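# Stand the loose sand core upright in its mould print

## Task

Pick up the sand core lying on the board and set it upright in the empty print of the mould, blade pointing down into the round cavity, matching the core on the opposite side; when done, every other core and filter in the mould must still sit in its seat.

## Robot and tools

ROBOT. Two arms, left_arm and right_arm, each with a seven-joint arm and a two-finger gripper whose fingers can fold. The scene frame has its origin at table-top height midway between the nominal bases, +z up, +x out over the table, and left_arm on the +y side (arm names do not match image sides). Calibrated bases: left_arm at (+0.058, +0.393, +0.015) m, quat_wxyz (+1.000, 0, 0, +0.002); right_arm at (+0.033, -0.348, +0.015) m, quat_wxyz (+1.000, 0, 0, -0.006). Each base's +z is up. Hand poses, velocities and wrist-camera poses are reported in that arm's own base frame; fixed cameras and the table are in the scene frame. Printed hand positions may be off by a few centimetres, more at long reach.

GRIPPER GEOMETRY. Fingers point along the gripper's +z; they open and close along its y. end_effector_position is the spot between the pads when closed; fingertips extend about 33 mm past it for gaps up to 40 mm, only 9 mm when wide open. Grip with the fingertip quarter of the pads: closer to the palm the fingers fold, narrow parts may slip and wide ones get crushed. Pushing a fingertip into a surface folds it with little resistance, so a move can overrun a surface unnoticed and spoil the next grip.

ROW FORMAT. Every row has 20 numbers covering both arms, even if one arm stays still: left_arm's 7 joint angles, then its position, force_limit, speed, then the same 10 for right_arm. Joint order in rows and in every result list is: shoulder, upper arm roll, wrist roll, forearm roll, wrist pitch, elbow, waist. Joint numbers are absolute target angles in radians, not offsets. Stated ranges: waist -2.901 to 2.901, shoulder -1.836 to 1.836, upper arm roll -2.901 to 2.901, elbow -3.077 to -0.117, forearm roll -2.876 to 2.876, wrist pitch 0.440 to 4.622, wrist roll -3.051 to 3.051. Real ends may differ by 0.018; targets beyond that outside the current angle are refused, and targets past the real end are clipped ("joint sent to its limit"). Keep commands at least 0.05 inside an end, since passing it is a torque fault. Gripper numbers are each in [-1, 1]: position +1 fully open (140 mm), pads meet near -0.8, -1 closes until blocked; force_limit sets squeeze (about 14 N at -1, 40 N at 0, 58 N at +1 for slow closes; faster closes grip harder); speed sets finger speed (about 30 mm/s at -1, 140 at 0, 250 at +1). Both start at +1. To leave a gripper unchanged, resend its last three numbers.

TOOLS.
execute_actions(actions, cameras): actions is a list of actions, each a table of up to 15 rows, one row per 1/30 s step; a short table repeats its last row to fill 15 steps. Empty list just reports state. Per step each joint's target is held within a lead of its measured angle, and a target moving the gripper over 70 mm is scaled back, so far goals take several actions.
move(target, speed, blend, blocking, cameras): target is one 20-number row or a list of up to 15 rows (waypoints sharing 10 s). Joints interpolate together, so the hand curves; no obstacle avoidance. speed is rad/s for the joint with farthest to go, 0.01 to 5.26, default 0.5, one value or one per target. blend in rad rounds corners at intermediate targets. blocking=false returns after about 0.5 s while the move continues; a new move replaces it. Finger values of later targets apply only on arrival at rest. Result adds a "move:" line (done, off_target, moving, held, fault; limits=held if steps were withheld).
wait(seconds 0 to 10, cameras): lets time pass holding last commands.
stop(cameras): brakes a running move; fingers continue.
zoom_image(camera, region [x0, y0, x1, y1] pixels, at most 504 by 504): cameras cam_head_left, cam_head_right, cam_left_wrist, cam_right_wrist, all 672x504.
clear_fault(arm): clears a reported torque or force fault on left_arm or right_arm.
finished_scene(scene): ends the current scene irreversibly; pass its number.

RESULT LINES. Joint positions, velocities ("within noise" when still), Joint targets (what joints are driven to now), Joint torques, External joint torques (outside push toward larger angle lowers it; includes held weight and friction), Flange force along gripper x y z (noisy, includes held weight), Tool commands, step readings for execute_actions. object_status: 0 moving, 1 blocked while opening, 2 blocked while closing (a grip), 3 reached target or pads met. It lags 0.2 to 1.7 s. position_measured is counts: 3 open, 75 about 100 mm, 139 about 60 mm, 200 about 20 mm, 230 pads touching. To grip harder, raise force_limit and nudge position (-1 to -0.98); to loosen, open then close slowly.

AVOID. Contact torque at joint load limits (waist, shoulder 35, upper arm roll 32, elbow 30, forearm roll, wrist pitch, wrist roll 12 N m) or 40 N net external force (held weight included) stops the arm until clear_fault; after a force fault release any held part first. Overspeed and passing a joint end also fault. Don't drop parts, release moving parts, hit or push hard, squeeze a part still resting on something, swing loads fast, or let the grippers press each other or close on the other arm's fingers. Nothing may fall or be left off the table, and other cores and filters must not be disturbed. Long holds or stretched reaches heat motors (MOTOR HOT, then an OVER-TEMPERATURE FAULT brake lasting 30 to 60 s). Loose objects may get occasional small pushes.

Each tool is called after "Call:" as name(argument=value, ...) on one line, values as JSON.

## Session

Call:
execute_actions(actions=[])

Scene clock: 0.00 s.
left_arm: end_effector_position=(+0.2092, -0.2584, +0.2758) position_measured=3 object_status=3 end_effector_quat_wxyz=(-0.028, +0.715, +0.696, +0.055) | right_arm: end_effector_position=(+0.4984, +0.0981, +0.2889) position_measured=3 object_status=3 end_effector_quat_wxyz=(+0.049, -0.507, +0.851, -0.129)
Joint names: [shoulder, upper arm roll, wrist roll, forearm roll, wrist pitch, elbow, waist]
Joint positions: left_arm=[-0.661 0.219 2.034 0.23 1.774 -2.515 -1.245] | right_arm=[-0.308 0.138 0.894 -0.217 2.124 -2.281 0.162]
Joint velocities: within noise
Joint torques (N m): no reading
External joint torques (N m): no reading
Flange force (N): no reading
Joint targets: left_arm=[-0.661 0.219 2.034 0.230 1.774 -2.515 -1.245] | right_arm=[-0.308 0.138 0.894 -0.217 2.124 -2.281 0.162]
Tool commands: left_gripper/position=+1.0 left_gripper/force_limit=+1.0 left_gripper/speed=+1.0 right_gripper/position=+1.0 right_gripper/force_limit=+1.0 right_gripper/speed=+1.0

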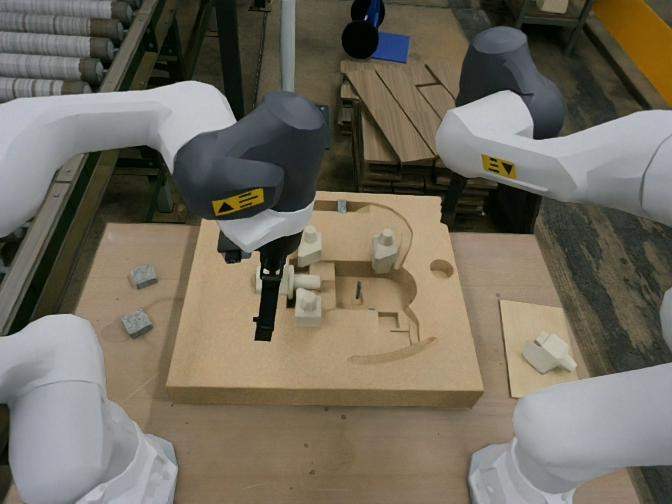

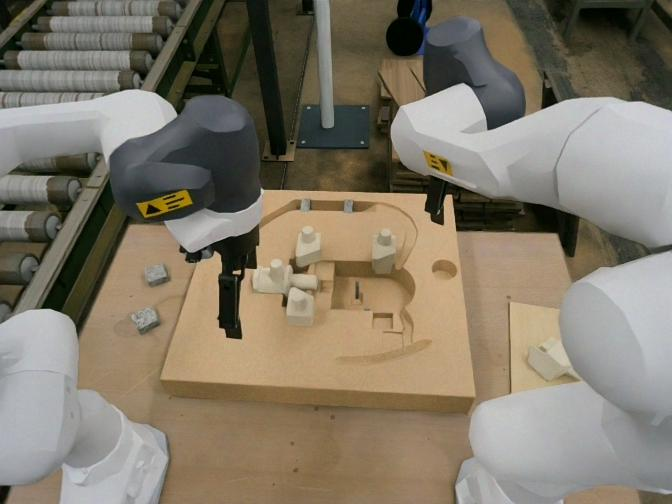

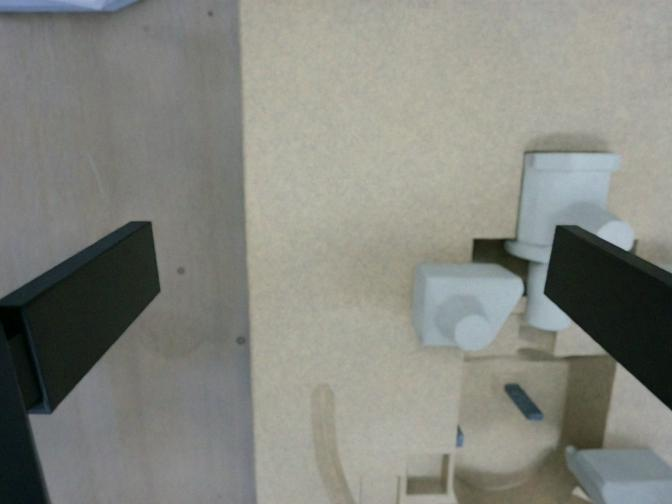

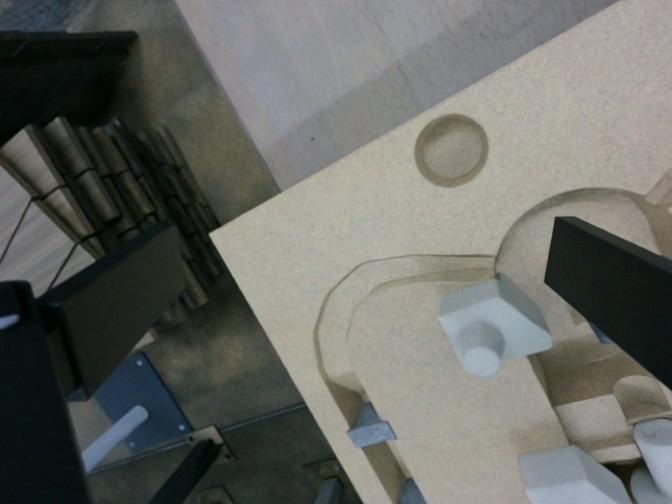

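Call:
move(target=[-0.859,0,1.571,0,2.646,-2.981,-1.051,1,1,1,-0.48,0,-1.8166,0,1.983,-2.463,-0.2458,0.3,-1,1], speed=1.2, cameras=["cam_head_left","cam_head_right","cam_right_wrist","cam_left_wrist"])

Scene clock: 30.57 s.
left_arm: end_effector_position=(+0.2085, -0.3643, +0.2382) position_measured=3 object_status=3 end_effector_quat_wxyz=(+0.223, +0.487, +0.835, -0.128) | right_arm: end_effector_position=(+0.3896, -0.0975, +0.2548) position_measured=91 object_status=3 end_effector_quat_wxyz=(+0.001, +1.000, -0.002, +0.001)
Joint names: [shoulder, upper arm roll, wrist roll, forearm roll, wrist pitch, elbow, waist]
Joint positions: left_arm=[-0.857 0.001 1.575 0.003 2.642 -2.98 -1.052] | right_arm=[-0.478 0 -1.811 -0.002 1.986 -2.462 -0.244]
Joint velocities: left_arm=[within noise] | right_arm=[-0.001 0 -0.006 0 -0.001 0 0]
Joint torques (N m): left_arm=[-3.8 -1.69 -0.12 0.45 3.56 26.03 0.61] | right_arm=[-15.59 -0.26 -0.14 1.05 2.34 25.25 -0.67]
External joint torques (N m): left_arm=[-0.3 -1 -0.11 -0.25 0.18 1.29 0.61] | right_arm=[-0.06 0.33 -0.14 0.23 -0.33 0.5 -0.58]
Flange force (N): left_arm=[-3.0 -2.3 -0.9] | right_arm=[0.9 0.4 -2.0]
Joint targets: left_arm=[-0.859 0.000 1.571 0.000 2.646 -2.981 -1.051] | right_arm=[-0.480 0.000 -1.817 0.000 1.983 -2.463 -0.246]
move: done

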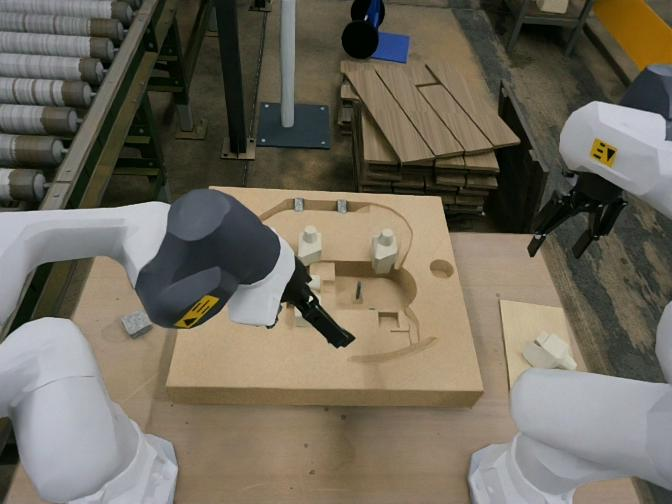

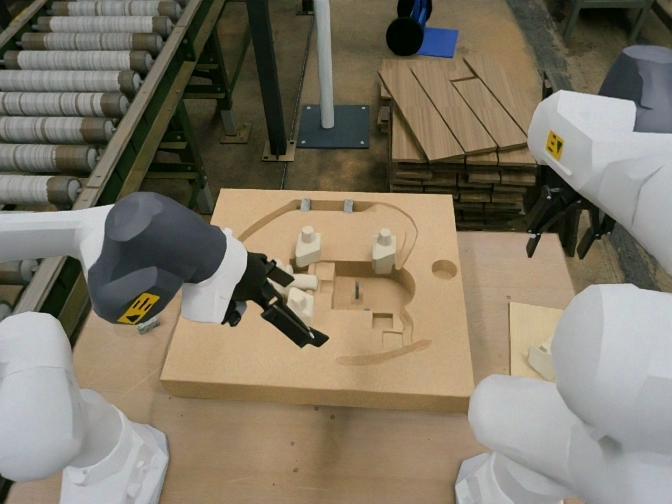

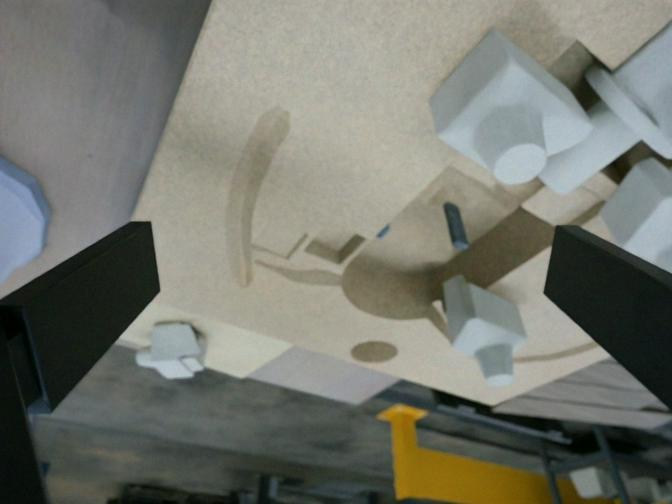

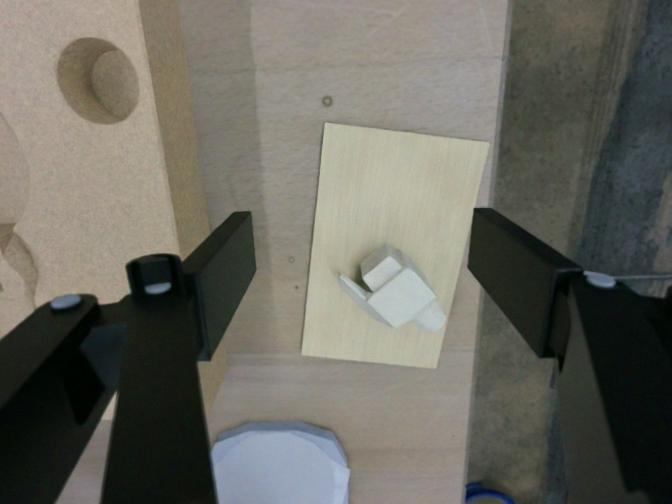

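Call:
zoom_image(camera="cam_right_wrist", region=[300, 210, 480, 360])

Call:
zoom_image(camera="cam_head_left", region=[500, 310, 600, 390])

Call:
zoom_image(camera="cam_left_wrist", region=[100, 290, 260, 410])

Scaled by 2.800 from the camera's 672x504 image, which has a finer 960x720 frame.

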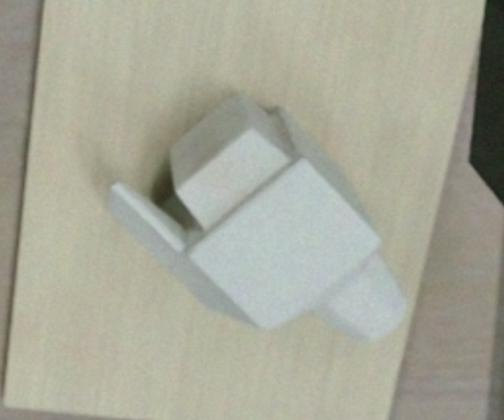

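Scaled by 5.040 from the camera's 672x504 image, which has a finer 960x720 frame.

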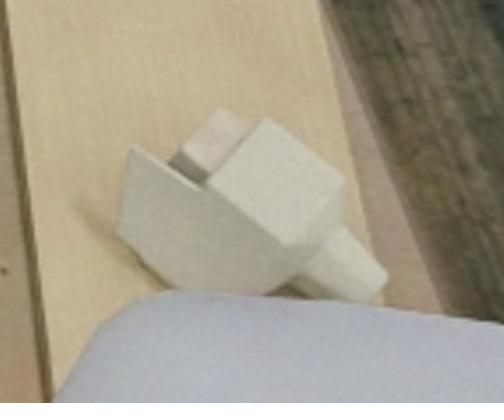

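Scaled by 3.150 from the camera's 672x504 image, which has a finer 960x720 frame.

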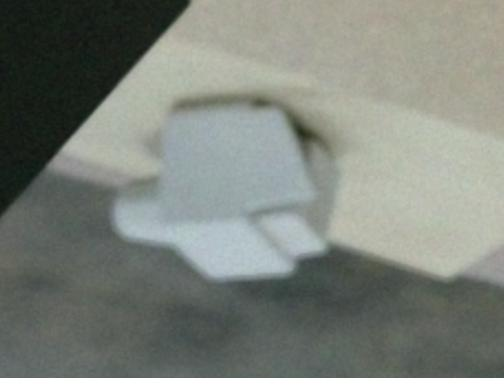

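Call:
zoom_image(camera="cam_right_wrist", region=[330, 230, 460, 345])

Scaled by 3.877 from the camera's 672x504 image, which has a finer 960x720 frame.

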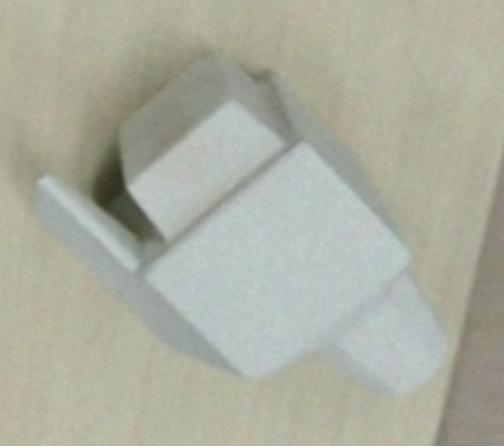

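Call:
move(target=[-0.859,0,1.571,0,2.646,-2.981,-1.051,1,1,1,-0.3434,0,-1.0187,0,2.1342,-2.4776,0.5521,0.3,-1,1], speed=1.0, cameras=["cam_right_wrist","cam_left_wrist"])

Call:
zoom_image(camera="cam_right_wrist", region=[200, 130, 480, 370])

Scene clock: 358.37 s.
left_arm: end_effector_position=(+0.2085, -0.3644, +0.2382) position_measured=3 object_status=3 end_effector_quat_wxyz=(+0.223, +0.487, +0.835, -0.128) | right_arm: end_effector_position=(+0.3645, +0.2236, +0.2054) position_measured=91 object_status=3 end_effector_quat_wxyz=(+0.001, +1.000, +0.003, +0.000)
Joint names: [shoulder, upper arm roll, wrist roll, forearm roll, wrist pitch, elbow, waist]
Joint positions: left_arm=[-0.857 0.001 1.574 0.002 2.643 -2.98 -1.052] | right_arm=[-0.345 0.001 -1.024 -0.002 2.131 -2.477 0.551]
Joint velocities: left_arm=[within noise] | right_arm=[0 0 0.008 0 0.001 -0.001 -0.001]
Joint torques (N m): left_arm=[-3.71 -1.66 -0.14 0.52 3.52 26.24 0.62] | right_arm=[-18.6 -0.41 0.19 0.8 2.67 24.76 0.11]
External joint torques (N m): left_arm=[-0.19 -0.97 -0.13 -0.18 0.14 1.44 0.63] | right_arm=[1.07 0.07 0.19 0.11 0 0.66 0.23]
Flange force (N): left_arm=[-3.8 -2.2 -0.7] | right_arm=[4.2 -3.4 0.2]
Joint targets: left_arm=[-0.859 0.000 1.571 0.000 2.646 -2.981 -1.051] | right_arm=[-0.343 0.000 -1.019 0.000 2.134 -2.478 0.552]
move: done
Images, in order (width x height): cam_left_wrist 672x504, cam_right_wrist 672x504.

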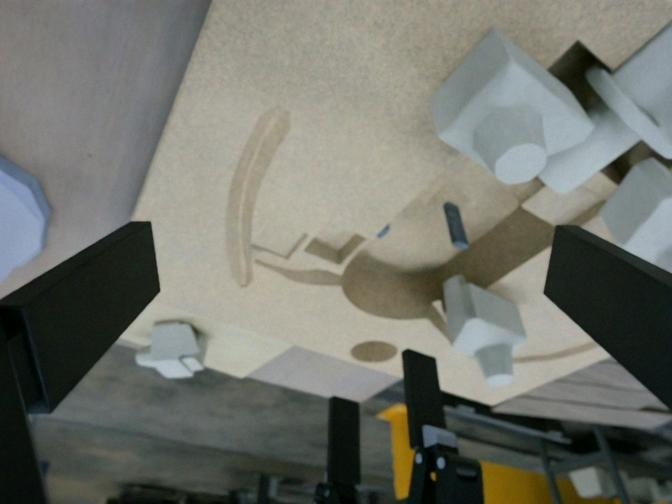

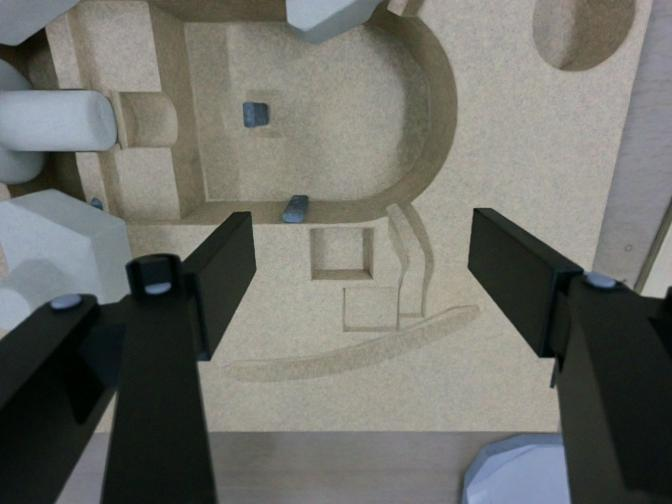

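Scaled by 1.800 from the camera's 672x504 image, which has a finer 960x720 frame.

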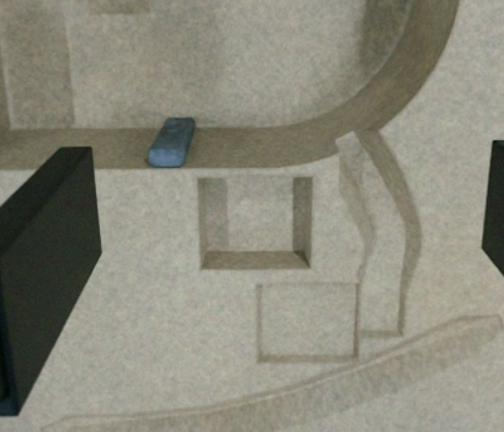

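Call:
move(target=[[-0.859,0,1.571,0,2.646,-2.981,-1.051,1,1,1,-0.42,0,-1.08,0.34,2.02,-2.56,-0.5,0.3,-1,-1],[-0.859,0,1.571,0,2.646,-2.981,-1.051,1,1,1,-0.0444,0,-1.1516,0.681,1.9,-2.672,-1.5055,0.3,-1,-1]], speed=0.8, blend=[0.2,0])

Call:
zoom_image(camera="cam_right_wrist", region=[180, 100, 500, 340])

Scene clock: 404.80 s.
left_arm: end_effector_position=(+0.2085, -0.3644, +0.2382) position_measured=3 object_status=3 end_effector_quat_wxyz=(+0.223, +0.487, +0.835, -0.128) | right_arm: end_effector_position=(+0.1863, -0.2257, +0.0918) position_measured=91 object_status=3 end_effector_quat_wxyz=(+0.391, -0.328, +0.846, +0.154)
Joint names: [shoulder, upper arm roll, wrist roll, forearm roll, wrist pitch, elbow, waist]
Joint positions: left_arm=[-0.858 0.001 1.574 0.002 2.643 -2.981 -1.052] | right_arm=[-0.046 -0.001 -1.146 0.679 1.904 -2.671 -1.504]
Joint velocities: left_arm=[within noise] | right_arm=[0.001 0.001 -0.005 0 -0.001 0 0]
Joint torques (N m): left_arm=[-3.7 -1.63 -0.19 0.52 3.48 26.17 0.65] | right_arm=[-22.08 1 -0.2 1.04 -0.34 17.29 -0.58]
External joint torques (N m): left_arm=[-0.15 -0.96 -0.18 -0.18 0.09 1.34 0.65] | right_arm=[0.9 0.96 -0.18 0.24 -0.25 0.44 -0.7]
Flange force (N): left_arm=[-3.6 -2.3 -0.7] | right_arm=[3.3 -3.1 0.1]
Joint targets: left_arm=[-0.859 0.000 1.571 0.000 2.646 -2.981 -1.051] | right_arm=[-0.044 0.000 -1.152 0.681 1.900 -2.672 -1.506]
move: done

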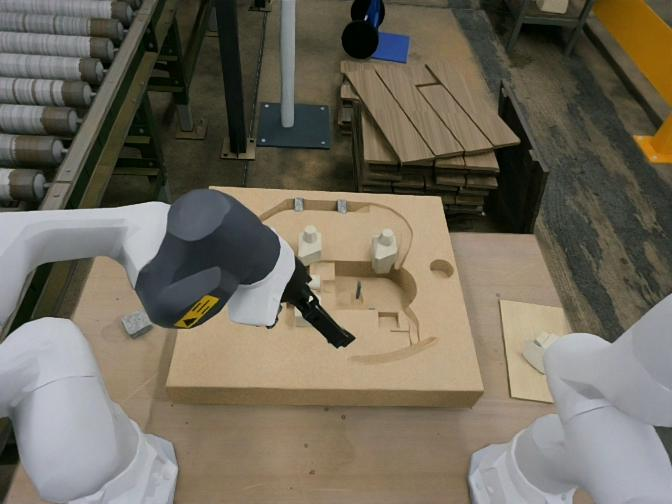

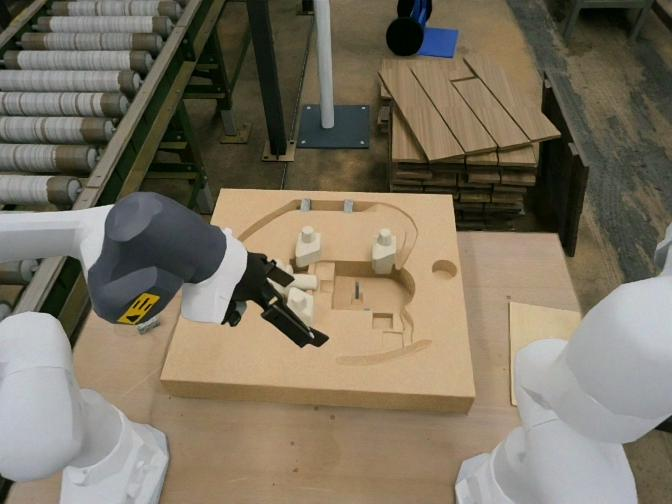

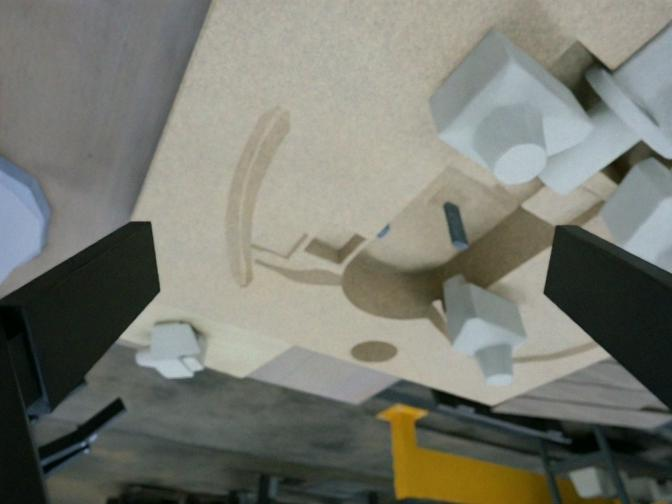

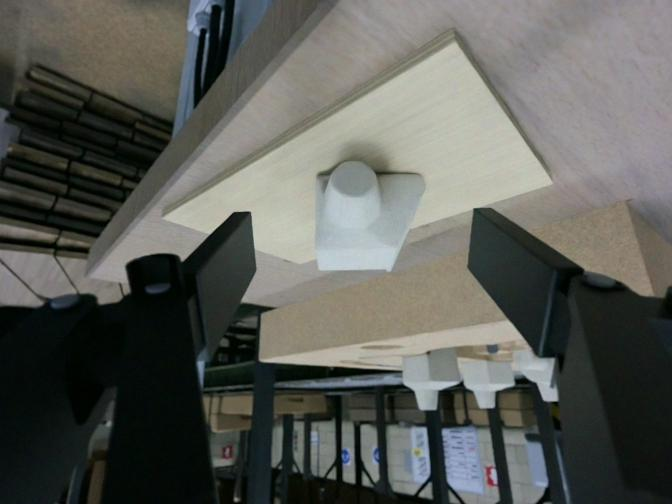

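Scaled by 1.575 from the camera's 672x504 image, which has a finer 960x720 frame.

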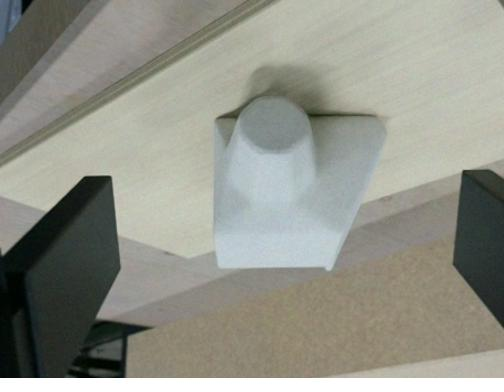

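Call:
zoom_image(camera="cam_right_wrist", region=[300, 145, 440, 285])

Scaled by 3.600 from the camera's 672x504 image, which has a finer 960x720 frame.

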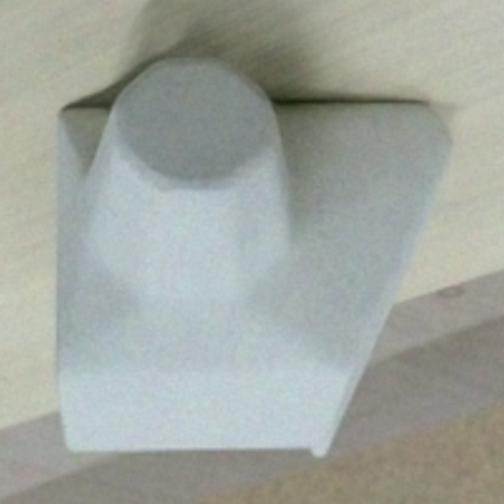

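Call:
move(target=[-0.859,0,1.571,0,2.646,-2.981,-1.051,1,1,1,0.0457,0,-1.2316,0.8876,2.0821,-2.7612,-1.319,0.3,-1,-1], speed=0.2, cameras=["cam_right_wrist","cam_head_right"])

Call:
zoom_image(camera="cam_right_wrist", region=[180, 100, 520, 340])

Scene clock: 476.03 s.
left_arm: end_effector_position=(+0.2085, -0.3644, +0.2382) position_measured=3 object_status=3 end_effector_quat_wxyz=(+0.223, +0.487, +0.835, -0.128) | right_arm: end_effector_position=(+0.2355, -0.1849, +0.0420) position_measured=91 object_status=3 end_effector_quat_wxyz=(+0.394, -0.326, +0.845, +0.154)
Joint names: [shoulder, upper arm roll, wrist roll, forearm roll, wrist pitch, elbow, waist]
Joint positions: left_arm=[-0.858 0.001 1.574 0.002 2.643 -2.981 -1.052] | right_arm=[0.044 0 -1.226 0.885 2.078 -2.76 -1.321]
Joint velocities: left_arm=[within noise] | right_arm=[0 -0.001 -0.006 0 0.002 0.001 0.001]
Joint torques (N m): left_arm=[-3.65 -1.62 -0.18 0.53 3.5 26.28 0.56] | right_arm=[-22.33 0.72 -0.26 0.67 -0.11 14.15 0.27]
External joint torques (N m): left_arm=[-0.13 -0.93 -0.17 -0.17 0.11 1.45 0.58] | right_arm=[0.93 0.54 -0.24 0.25 0.06 0.12 0.15]
Flange force (N): left_arm=[-4.0 -2.3 -0.6] | right_arm=[3.3 -2.4 3.4]
Joint targets: left_arm=[-0.859 0.000 1.571 0.000 2.646 -2.981 -1.051] | right_arm=[0.046 0.000 -1.232 0.888 2.082 -2.761 -1.319]
move: done
Images, in order (width x height): cam_head_right 672x504, cam_right_wrist 672x504.

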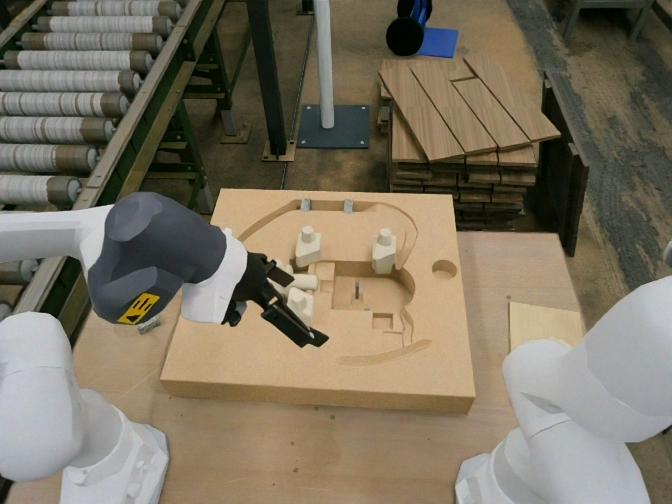

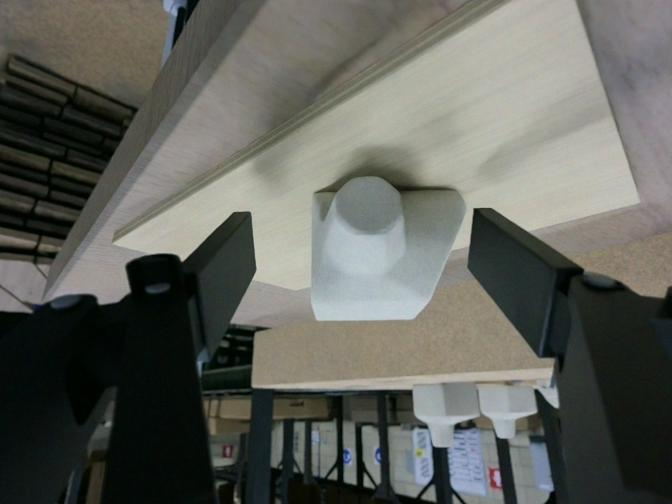

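Scaled by 1.482 from the camera's 672x504 image, which has a finer 960x720 frame.

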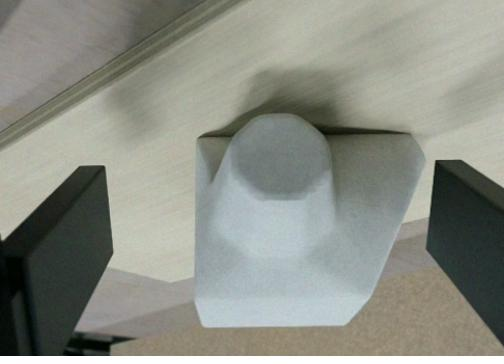

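Call:
move(target=[[-0.859,0,1.571,0,2.646,-2.981,-1.051,1,1,1,0.055,0,-1.2318,0.8861,2.084,-2.7567,-1.3233,0.3,-0.02,-1],[-0.859,0,1.571,0,2.646,-2.981,-1.051,1,1,1,0.055,0,-1.2318,0.8861,2.084,-2.7567,-1.3233,-1,-0.02,-1]], speed=0.1, cameras=["cam_right_wrist","cam_left_wrist"])

Call:
zoom_image(camera="cam_right_wrist", region=[180, 100, 520, 340])

Scene clock: 522.97 s.
left_arm: end_effector_position=(+0.2085, -0.3644, +0.2382) position_measured=3 object_status=3 end_effector_quat_wxyz=(+0.223, +0.487, +0.835, -0.128) | right_arm: end_effector_position=(+0.2345, -0.1854, +0.0397) position_measured=175 object_status=0 end_effector_quat_wxyz=(+0.394, -0.325, +0.846, +0.155)
Joint names: [shoulder, upper arm roll, wrist roll, forearm roll, wrist pitch, elbow, waist]
Joint positions: left_arm=[-0.858 0.001 1.574 0.002 2.643 -2.981 -1.052] | right_arm=[0.053 0 -1.228 0.885 2.082 -2.757 -1.323]
Joint velocities: within noise
Joint torques (N m): left_arm=[-3.62 -1.56 -0.2 0.5 3.47 26.26 0.59] | right_arm=[-22.01 0.76 -0.17 0.5 0.38 14.02 -0.13]
External joint torques (N m): left_arm=[-0.13 -0.94 -0.18 -0.19 0.09 1.48 0.54] | right_arm=[1.45 0.55 -0.15 0.08 0.57 0.1 -0.28]
Flange force (N): left_arm=[-4.1 -2.4 -0.7] | right_arm=[5.6 -2.9 4.2]
Joint targets: left_arm=[-0.859 0.000 1.571 0.000 2.646 -2.981 -1.051] | right_arm=[0.055 0.000 -1.232 0.886 2.084 -2.757 -1.323]
move: done
Images, in order (width x height): cam_left_wrist 672x504, cam_right_wrist 672x504.

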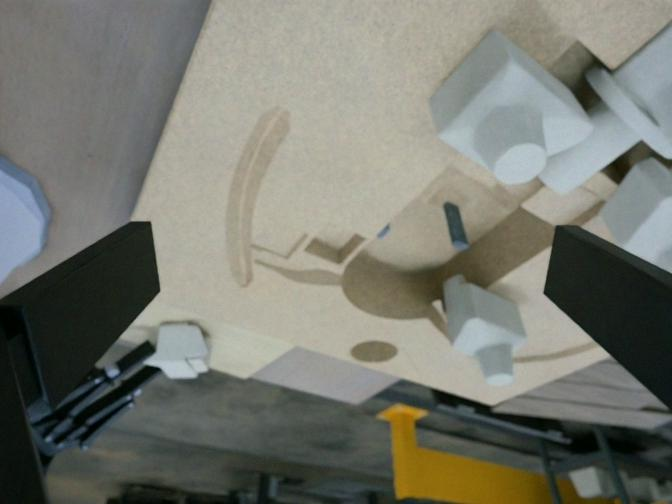

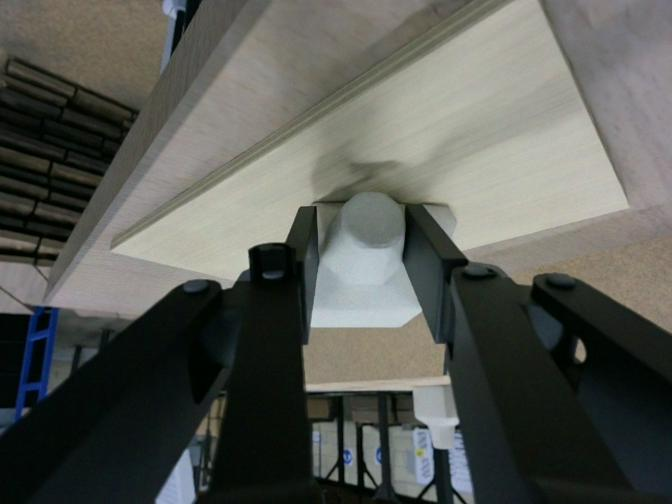

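Scaled by 1.482 from the camera's 672x504 image, which has a finer 960x720 frame.

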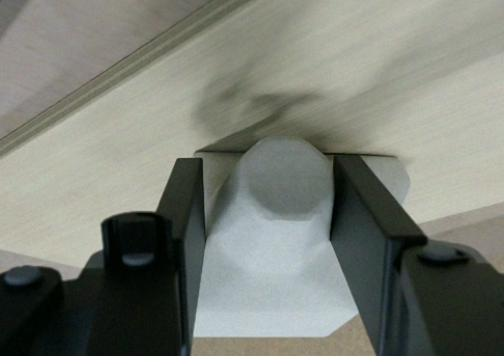

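Call:
wait(seconds=1, cameras=["cam_right_wrist"])

Call:
zoom_image(camera="cam_right_wrist", region=[250, 160, 490, 340])

Scene clock: 528.83 s.
left_arm: end_effector_position=(+0.2085, -0.3644, +0.2382) position_measured=3 object_status=3 end_effector_quat_wxyz=(+0.223, +0.487, +0.835, -0.128) | right_arm: end_effector_position=(+0.2345, -0.1854, +0.0397) position_measured=175 object_status=2 end_effector_quat_wxyz=(+0.394, -0.325, +0.846, +0.155)
Joint names: [shoulder, upper arm roll, wrist roll, forearm roll, wrist pitch, elbow, waist]
Joint positions: left_arm=[-0.858 0.001 1.574 0.002 2.643 -2.981 -1.052] | right_arm=[0.053 0 -1.228 0.885 2.082 -2.757 -1.323]
Joint velocities: within noise
Joint torques (N m): left_arm=[-3.7 -1.65 -0.16 0.5 3.47 26.24 0.51] | right_arm=[-22 0.76 -0.17 0.5 0.38 13.98 -0.11]
External joint torques (N m): left_arm=[-0.16 -0.99 -0.15 -0.19 0.08 1.46 0.49] | right_arm=[1.48 0.56 -0.15 0.09 0.57 0.11 -0.25]
Flange force (N): left_arm=[-3.9 -2.5 -0.8] | right_arm=[5.7 -3.1 4.3]
Joint targets: left_arm=[-0.859 0.000 1.571 0.000 2.646 -2.981 -1.051] | right_arm=[0.055 0.000 -1.232 0.886 2.084 -2.757 -1.323]
Tool commands: left_gripper/position=+1.0 left_gripper/force_limit=+1.0 left_gripper/speed=+1.0 right_gripper/position=-1.0 right_gripper/force_limit=-0.02 right_gripper/speed=-1.0
wait: 1.00 s; at rest from the start
Images, in order (width x height): cam_right_wrist 672x504.

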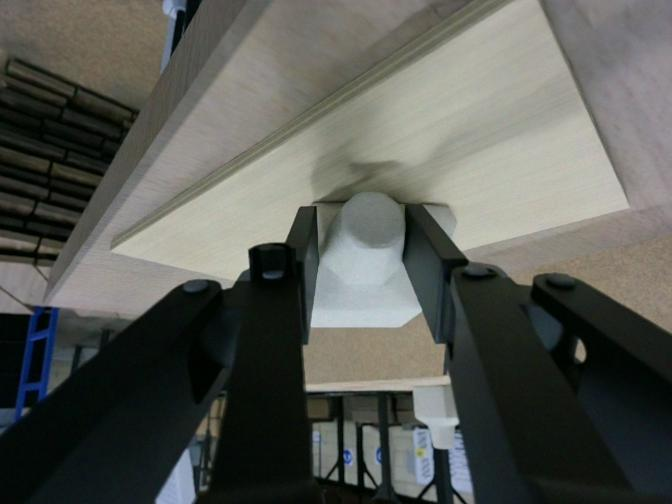

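Scaled by 2.100 from the camera's 672x504 image, which has a finer 960x720 frame.

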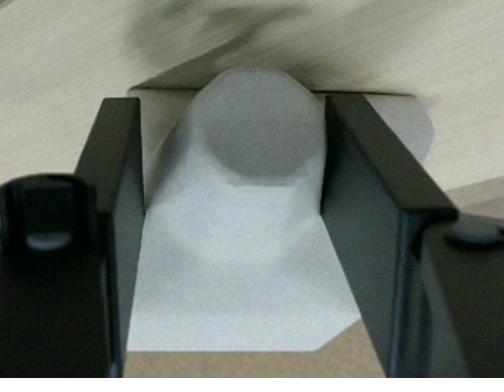

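Call:
move(target=[-0.859,0,1.571,0,2.646,-2.981,-1.051,1,1,1,-0.273,0,-1.0077,0.756,1.858,-2.7775,-1.3685,-1,-0.02,-1], speed=0.08, cameras=["cam_right_wrist","cam_head_left","cam_left_wrist"])

Call:
zoom_image(camera="cam_right_wrist", region=[180, 100, 520, 360])

Scene clock: 563.10 s.
left_arm: end_effector_position=(+0.2085, -0.3644, +0.2382) position_measured=3 object_status=3 end_effector_quat_wxyz=(+0.223, +0.487, +0.835, -0.128) | right_arm: end_effector_position=(+0.2344, -0.1869, +0.1366) position_measured=179 object_status=2 end_effector_quat_wxyz=(+0.393, -0.330, +0.845, +0.151)
Joint names: [shoulder, upper arm roll, wrist roll, forearm roll, wrist pitch, elbow, waist]
Joint positions: left_arm=[-0.858 0.001 1.574 0.002 2.643 -2.981 -1.052] | right_arm=[-0.27 0 -1.014 0.757 1.865 -2.777 -1.367]
Joint velocities: left_arm=[within noise] | right_arm=[0 0 0.007 -0.001 0 0 0.001]
Joint torques (N m): left_arm=[-3.7 -1.63 -0.18 0.54 3.48 26.23 0.6] | right_arm=[-17.76 0.01 0.21 1.06 -0.8 19.85 -0.63]
External joint torques (N m): left_arm=[-0.24 -0.97 -0.16 -0.15 0.1 1.47 0.58] | right_arm=[-0.64 0.4 0.24 0.01 -0.83 0.88 -0.72]
Flange force (N): left_arm=[-3.7 -2.4 -1.1] | right_arm=[-2.7 0.1 -4.2]
Joint targets: left_arm=[-0.859 0.000 1.571 0.000 2.646 -2.981 -1.051] | right_arm=[-0.273 0.000 -1.008 0.756 1.858 -2.777 -1.369]
move: done
Images, in order (width x height): cam_head_left 672x504, cam_left_wrist 672x504, cam_right_wrist 672x504.

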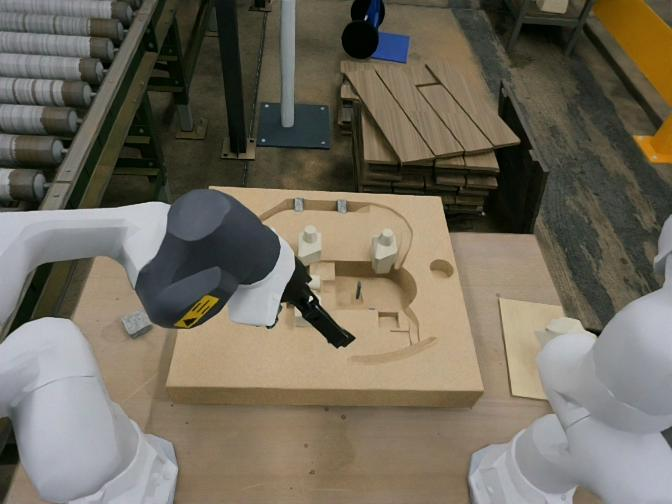

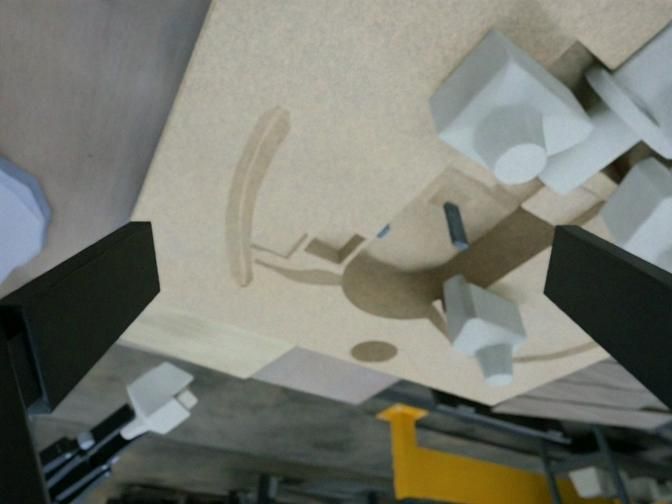

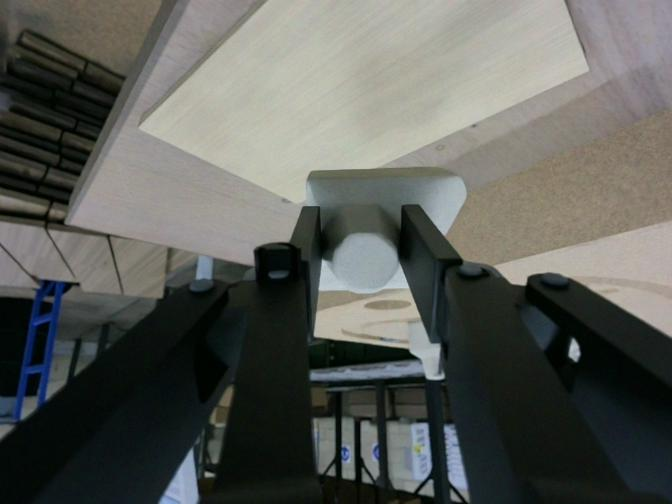

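Scaled by 1.482 from the camera's 672x504 image, which has a finer 960x720 frame.

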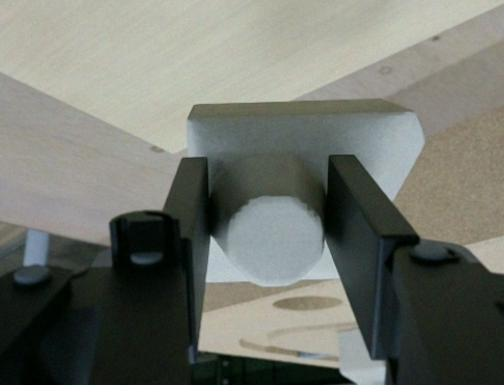

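Call:
move(target=[[-0.859,0,1.571,0,2.646,-2.981,-1.051,1,1,1,-0.52,0,-1.5,0.43,1.9,-2.55,-0.65,-1,-0.02,-1],[-0.859,0,1.571,0,2.646,-2.981,-1.051,1,1,1,-0.357,0,-2.3453,-0.1431,1.9414,-2.4231,0.7423,-1,-0.02,-1]], speed=0.35, blend=[0.25,0])

Call:
zoom_image(camera="cam_left_wrist", region=[200, 160, 540, 420])

Call:
zoom_image(camera="cam_head_left", region=[320, 180, 500, 360])

Call:
zoom_image(camera="cam_right_wrist", region=[120, 0, 600, 360])

NO LINK: the link to the robot was lost, through no command of yours. Nothing of this call was sent. You have no control until a person gives it back. Your reply's later calls are not run. To wait, call execute_actions with no actions. The wait itself costs no score and uses none of the scene's actions.

NO LINK: the link to the robot is lost, so no picture can be shown. You have no control until a person gives it back. To wait, call execute_actions with no actions.

NO LINK: the link to the robot is lost, so no picture can be shown. You have no control until a person gives it back. To wait, call execute_actions with no actions.

NO LINK: the link to the robot is lost, so no picture can be shown. You have no control until a person gives it back. To wait, call execute_actions with no actions.

Call:
execute_actions(actions=[])

NO LINK, STILL. Call execute_actions again with no actions.

Call:
execute_actions(actions=[])

Scene clock: 720.30 s.
left_arm: end_effector_position=(+0.2085, -0.3644, +0.2382) position_measured=3 object_status=3 end_effector_quat_wxyz=(+0.223, +0.487, +0.835, -0.128) | right_arm: end_effector_position=(+0.2343, -0.1869, +0.1364) position_measured=179 object_status=2 end_effector_quat_wxyz=(+0.392, -0.329, +0.846, +0.151)
Joint names: [shoulder, upper arm roll, wrist roll, forearm roll, wrist pitch, elbow, waist]
Joint positions: left_arm=[-0.858 0.001 1.574 0.002 2.643 -2.981 -1.052] | right_arm=[-0.27 0 -1.012 0.756 1.866 -2.777 -1.367]
Joint velocities: within noise
Joint torques (N m): left_arm=[-3.36 -1.31 -0.01 0.76 3.38 26.2 0.2] | right_arm=[-17.21 0.02 -0.02 1.19 -0.5 20.18 -0.21]
External joint torques (N m): left_arm=[0.22 -0.65 0.01 0.07 -0.01 1.41 0.18] | right_arm=[-0.06 0.39 0.01 0.14 -0.53 1.18 -0.32]
Flange force (N): left_arm=[-5.1 -1.4 0.3] | right_arm=[0.0 -2.7 -2.7]
Joint targets: left_arm=[-0.858 0.001 1.574 0.002 2.643 -2.981 -1.052] | right_arm=[-0.270 0.000 -1.012 0.756 1.865 -2.777 -1.367]
Tool commands: left_gripper/position=+1.0 left_gripper/force_limit=+1.0 left_gripper/speed=+1.0 right_gripper/position=-1.0 right_gripper/force_limit=-0.019608 right_gripper/speed=-1.0
NO CONTROL: the link to the robot is back, but no person has given control back yet, so this result shows no pictures. Call execute_actions again with no actions. Where a move or wait says "fault", it means the lost link, not a fault of the arm.

Call:
execute_actions(actions=[])

Scene clock: 739.43 s.
left_arm: end_effector_position=(+0.2085, -0.3644, +0.2382) position_measured=3 object_status=3 end_effector_quat_wxyz=(+0.223, +0.487, +0.835, -0.128) | right_arm: end_effector_position=(+0.2343, -0.1869, +0.1364) position_measured=179 object_status=2 end_effector_quat_wxyz=(+0.392, -0.329, +0.846, +0.151)
Joint names: [shoulder, upper arm roll, wrist roll, forearm roll, wrist pitch, elbow, waist]
Joint positions: left_arm=[-0.858 0.001 1.574 0.002 2.643 -2.981 -1.052] | right_arm=[-0.27 0 -1.012 0.756 1.866 -2.777 -1.367]
Joint velocities: within noise
Joint torques (N m): left_arm=[-3.34 -1.3 0.01 0.76 3.35 26.19 0.21] | right_arm=[-17.26 0.03 -0.01 1.2 -0.51 20.2 -0.17]
External joint torques (N m): left_arm=[0.19 -0.65 0.02 0.06 -0.03 1.43 0.17] | right_arm=[-0.17 0.39 0.01 0.15 -0.54 1.24 -0.29]
Flange force (N): left_arm=[-5.0 -1.3 0.1] | right_arm=[-0.4 -2.6 -2.8]
Joint targets: left_arm=[-0.858 0.001 1.574 0.002 2.643 -2.981 -1.052] | right_arm=[-0.270 0.000 -1.012 0.756 1.865 -2.777 -1.367]
Tool commands: left_gripper/position=+1.0 left_gripper/force_limit=+1.0 left_gripper/speed=+1.0 right_gripper/position=-1.0 right_gripper/force_limit=-0.019608 right_gripper/speed=-1.0
CONTROL GIVEN BACK BY A PERSON. The arms hold where they stopped. Commands run again from your next reply on.

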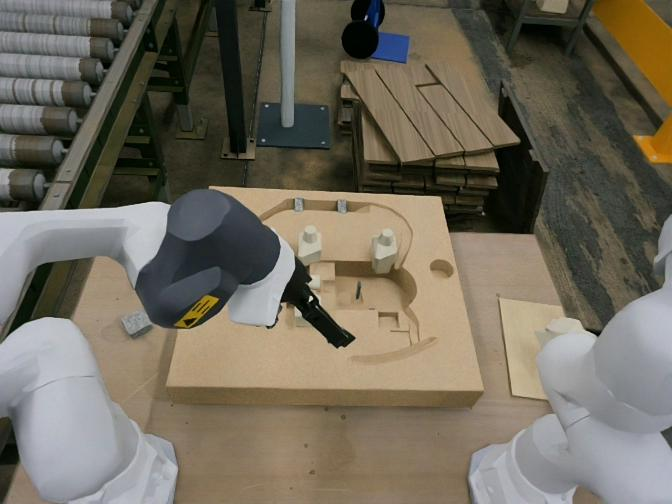

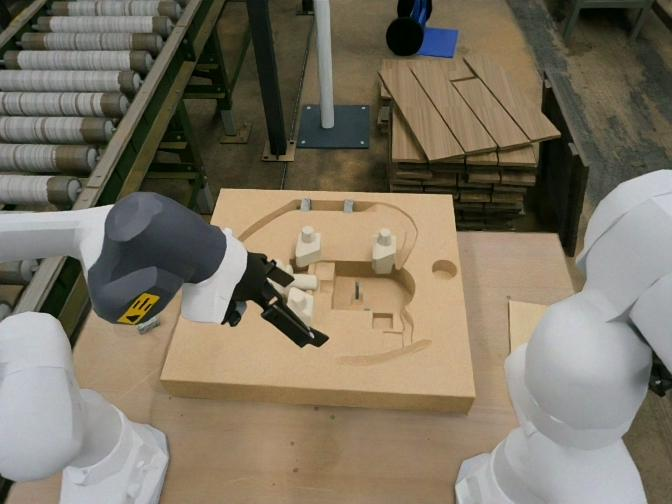

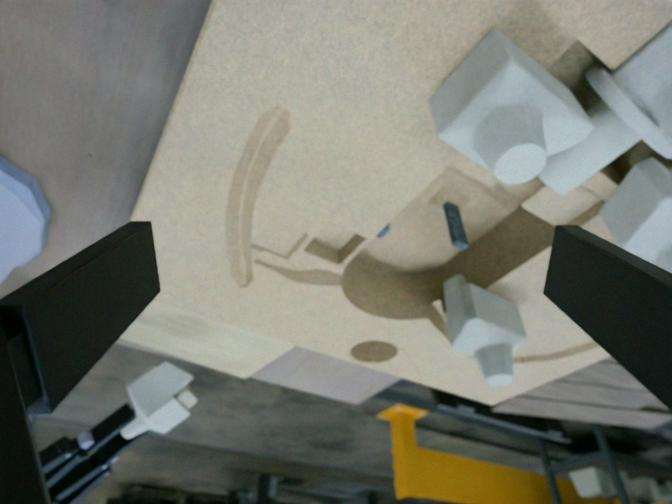

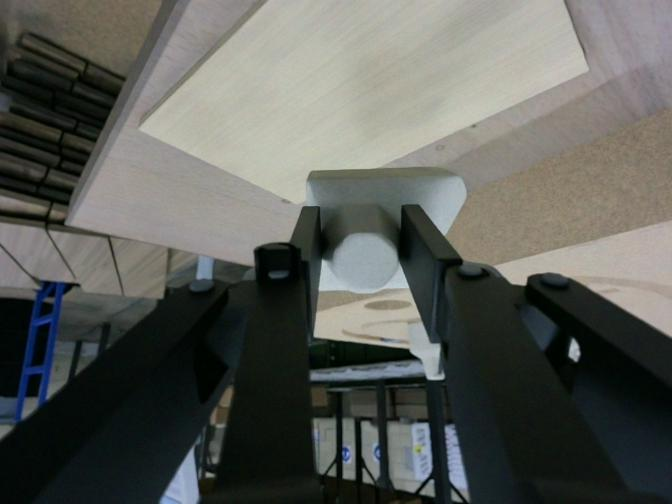

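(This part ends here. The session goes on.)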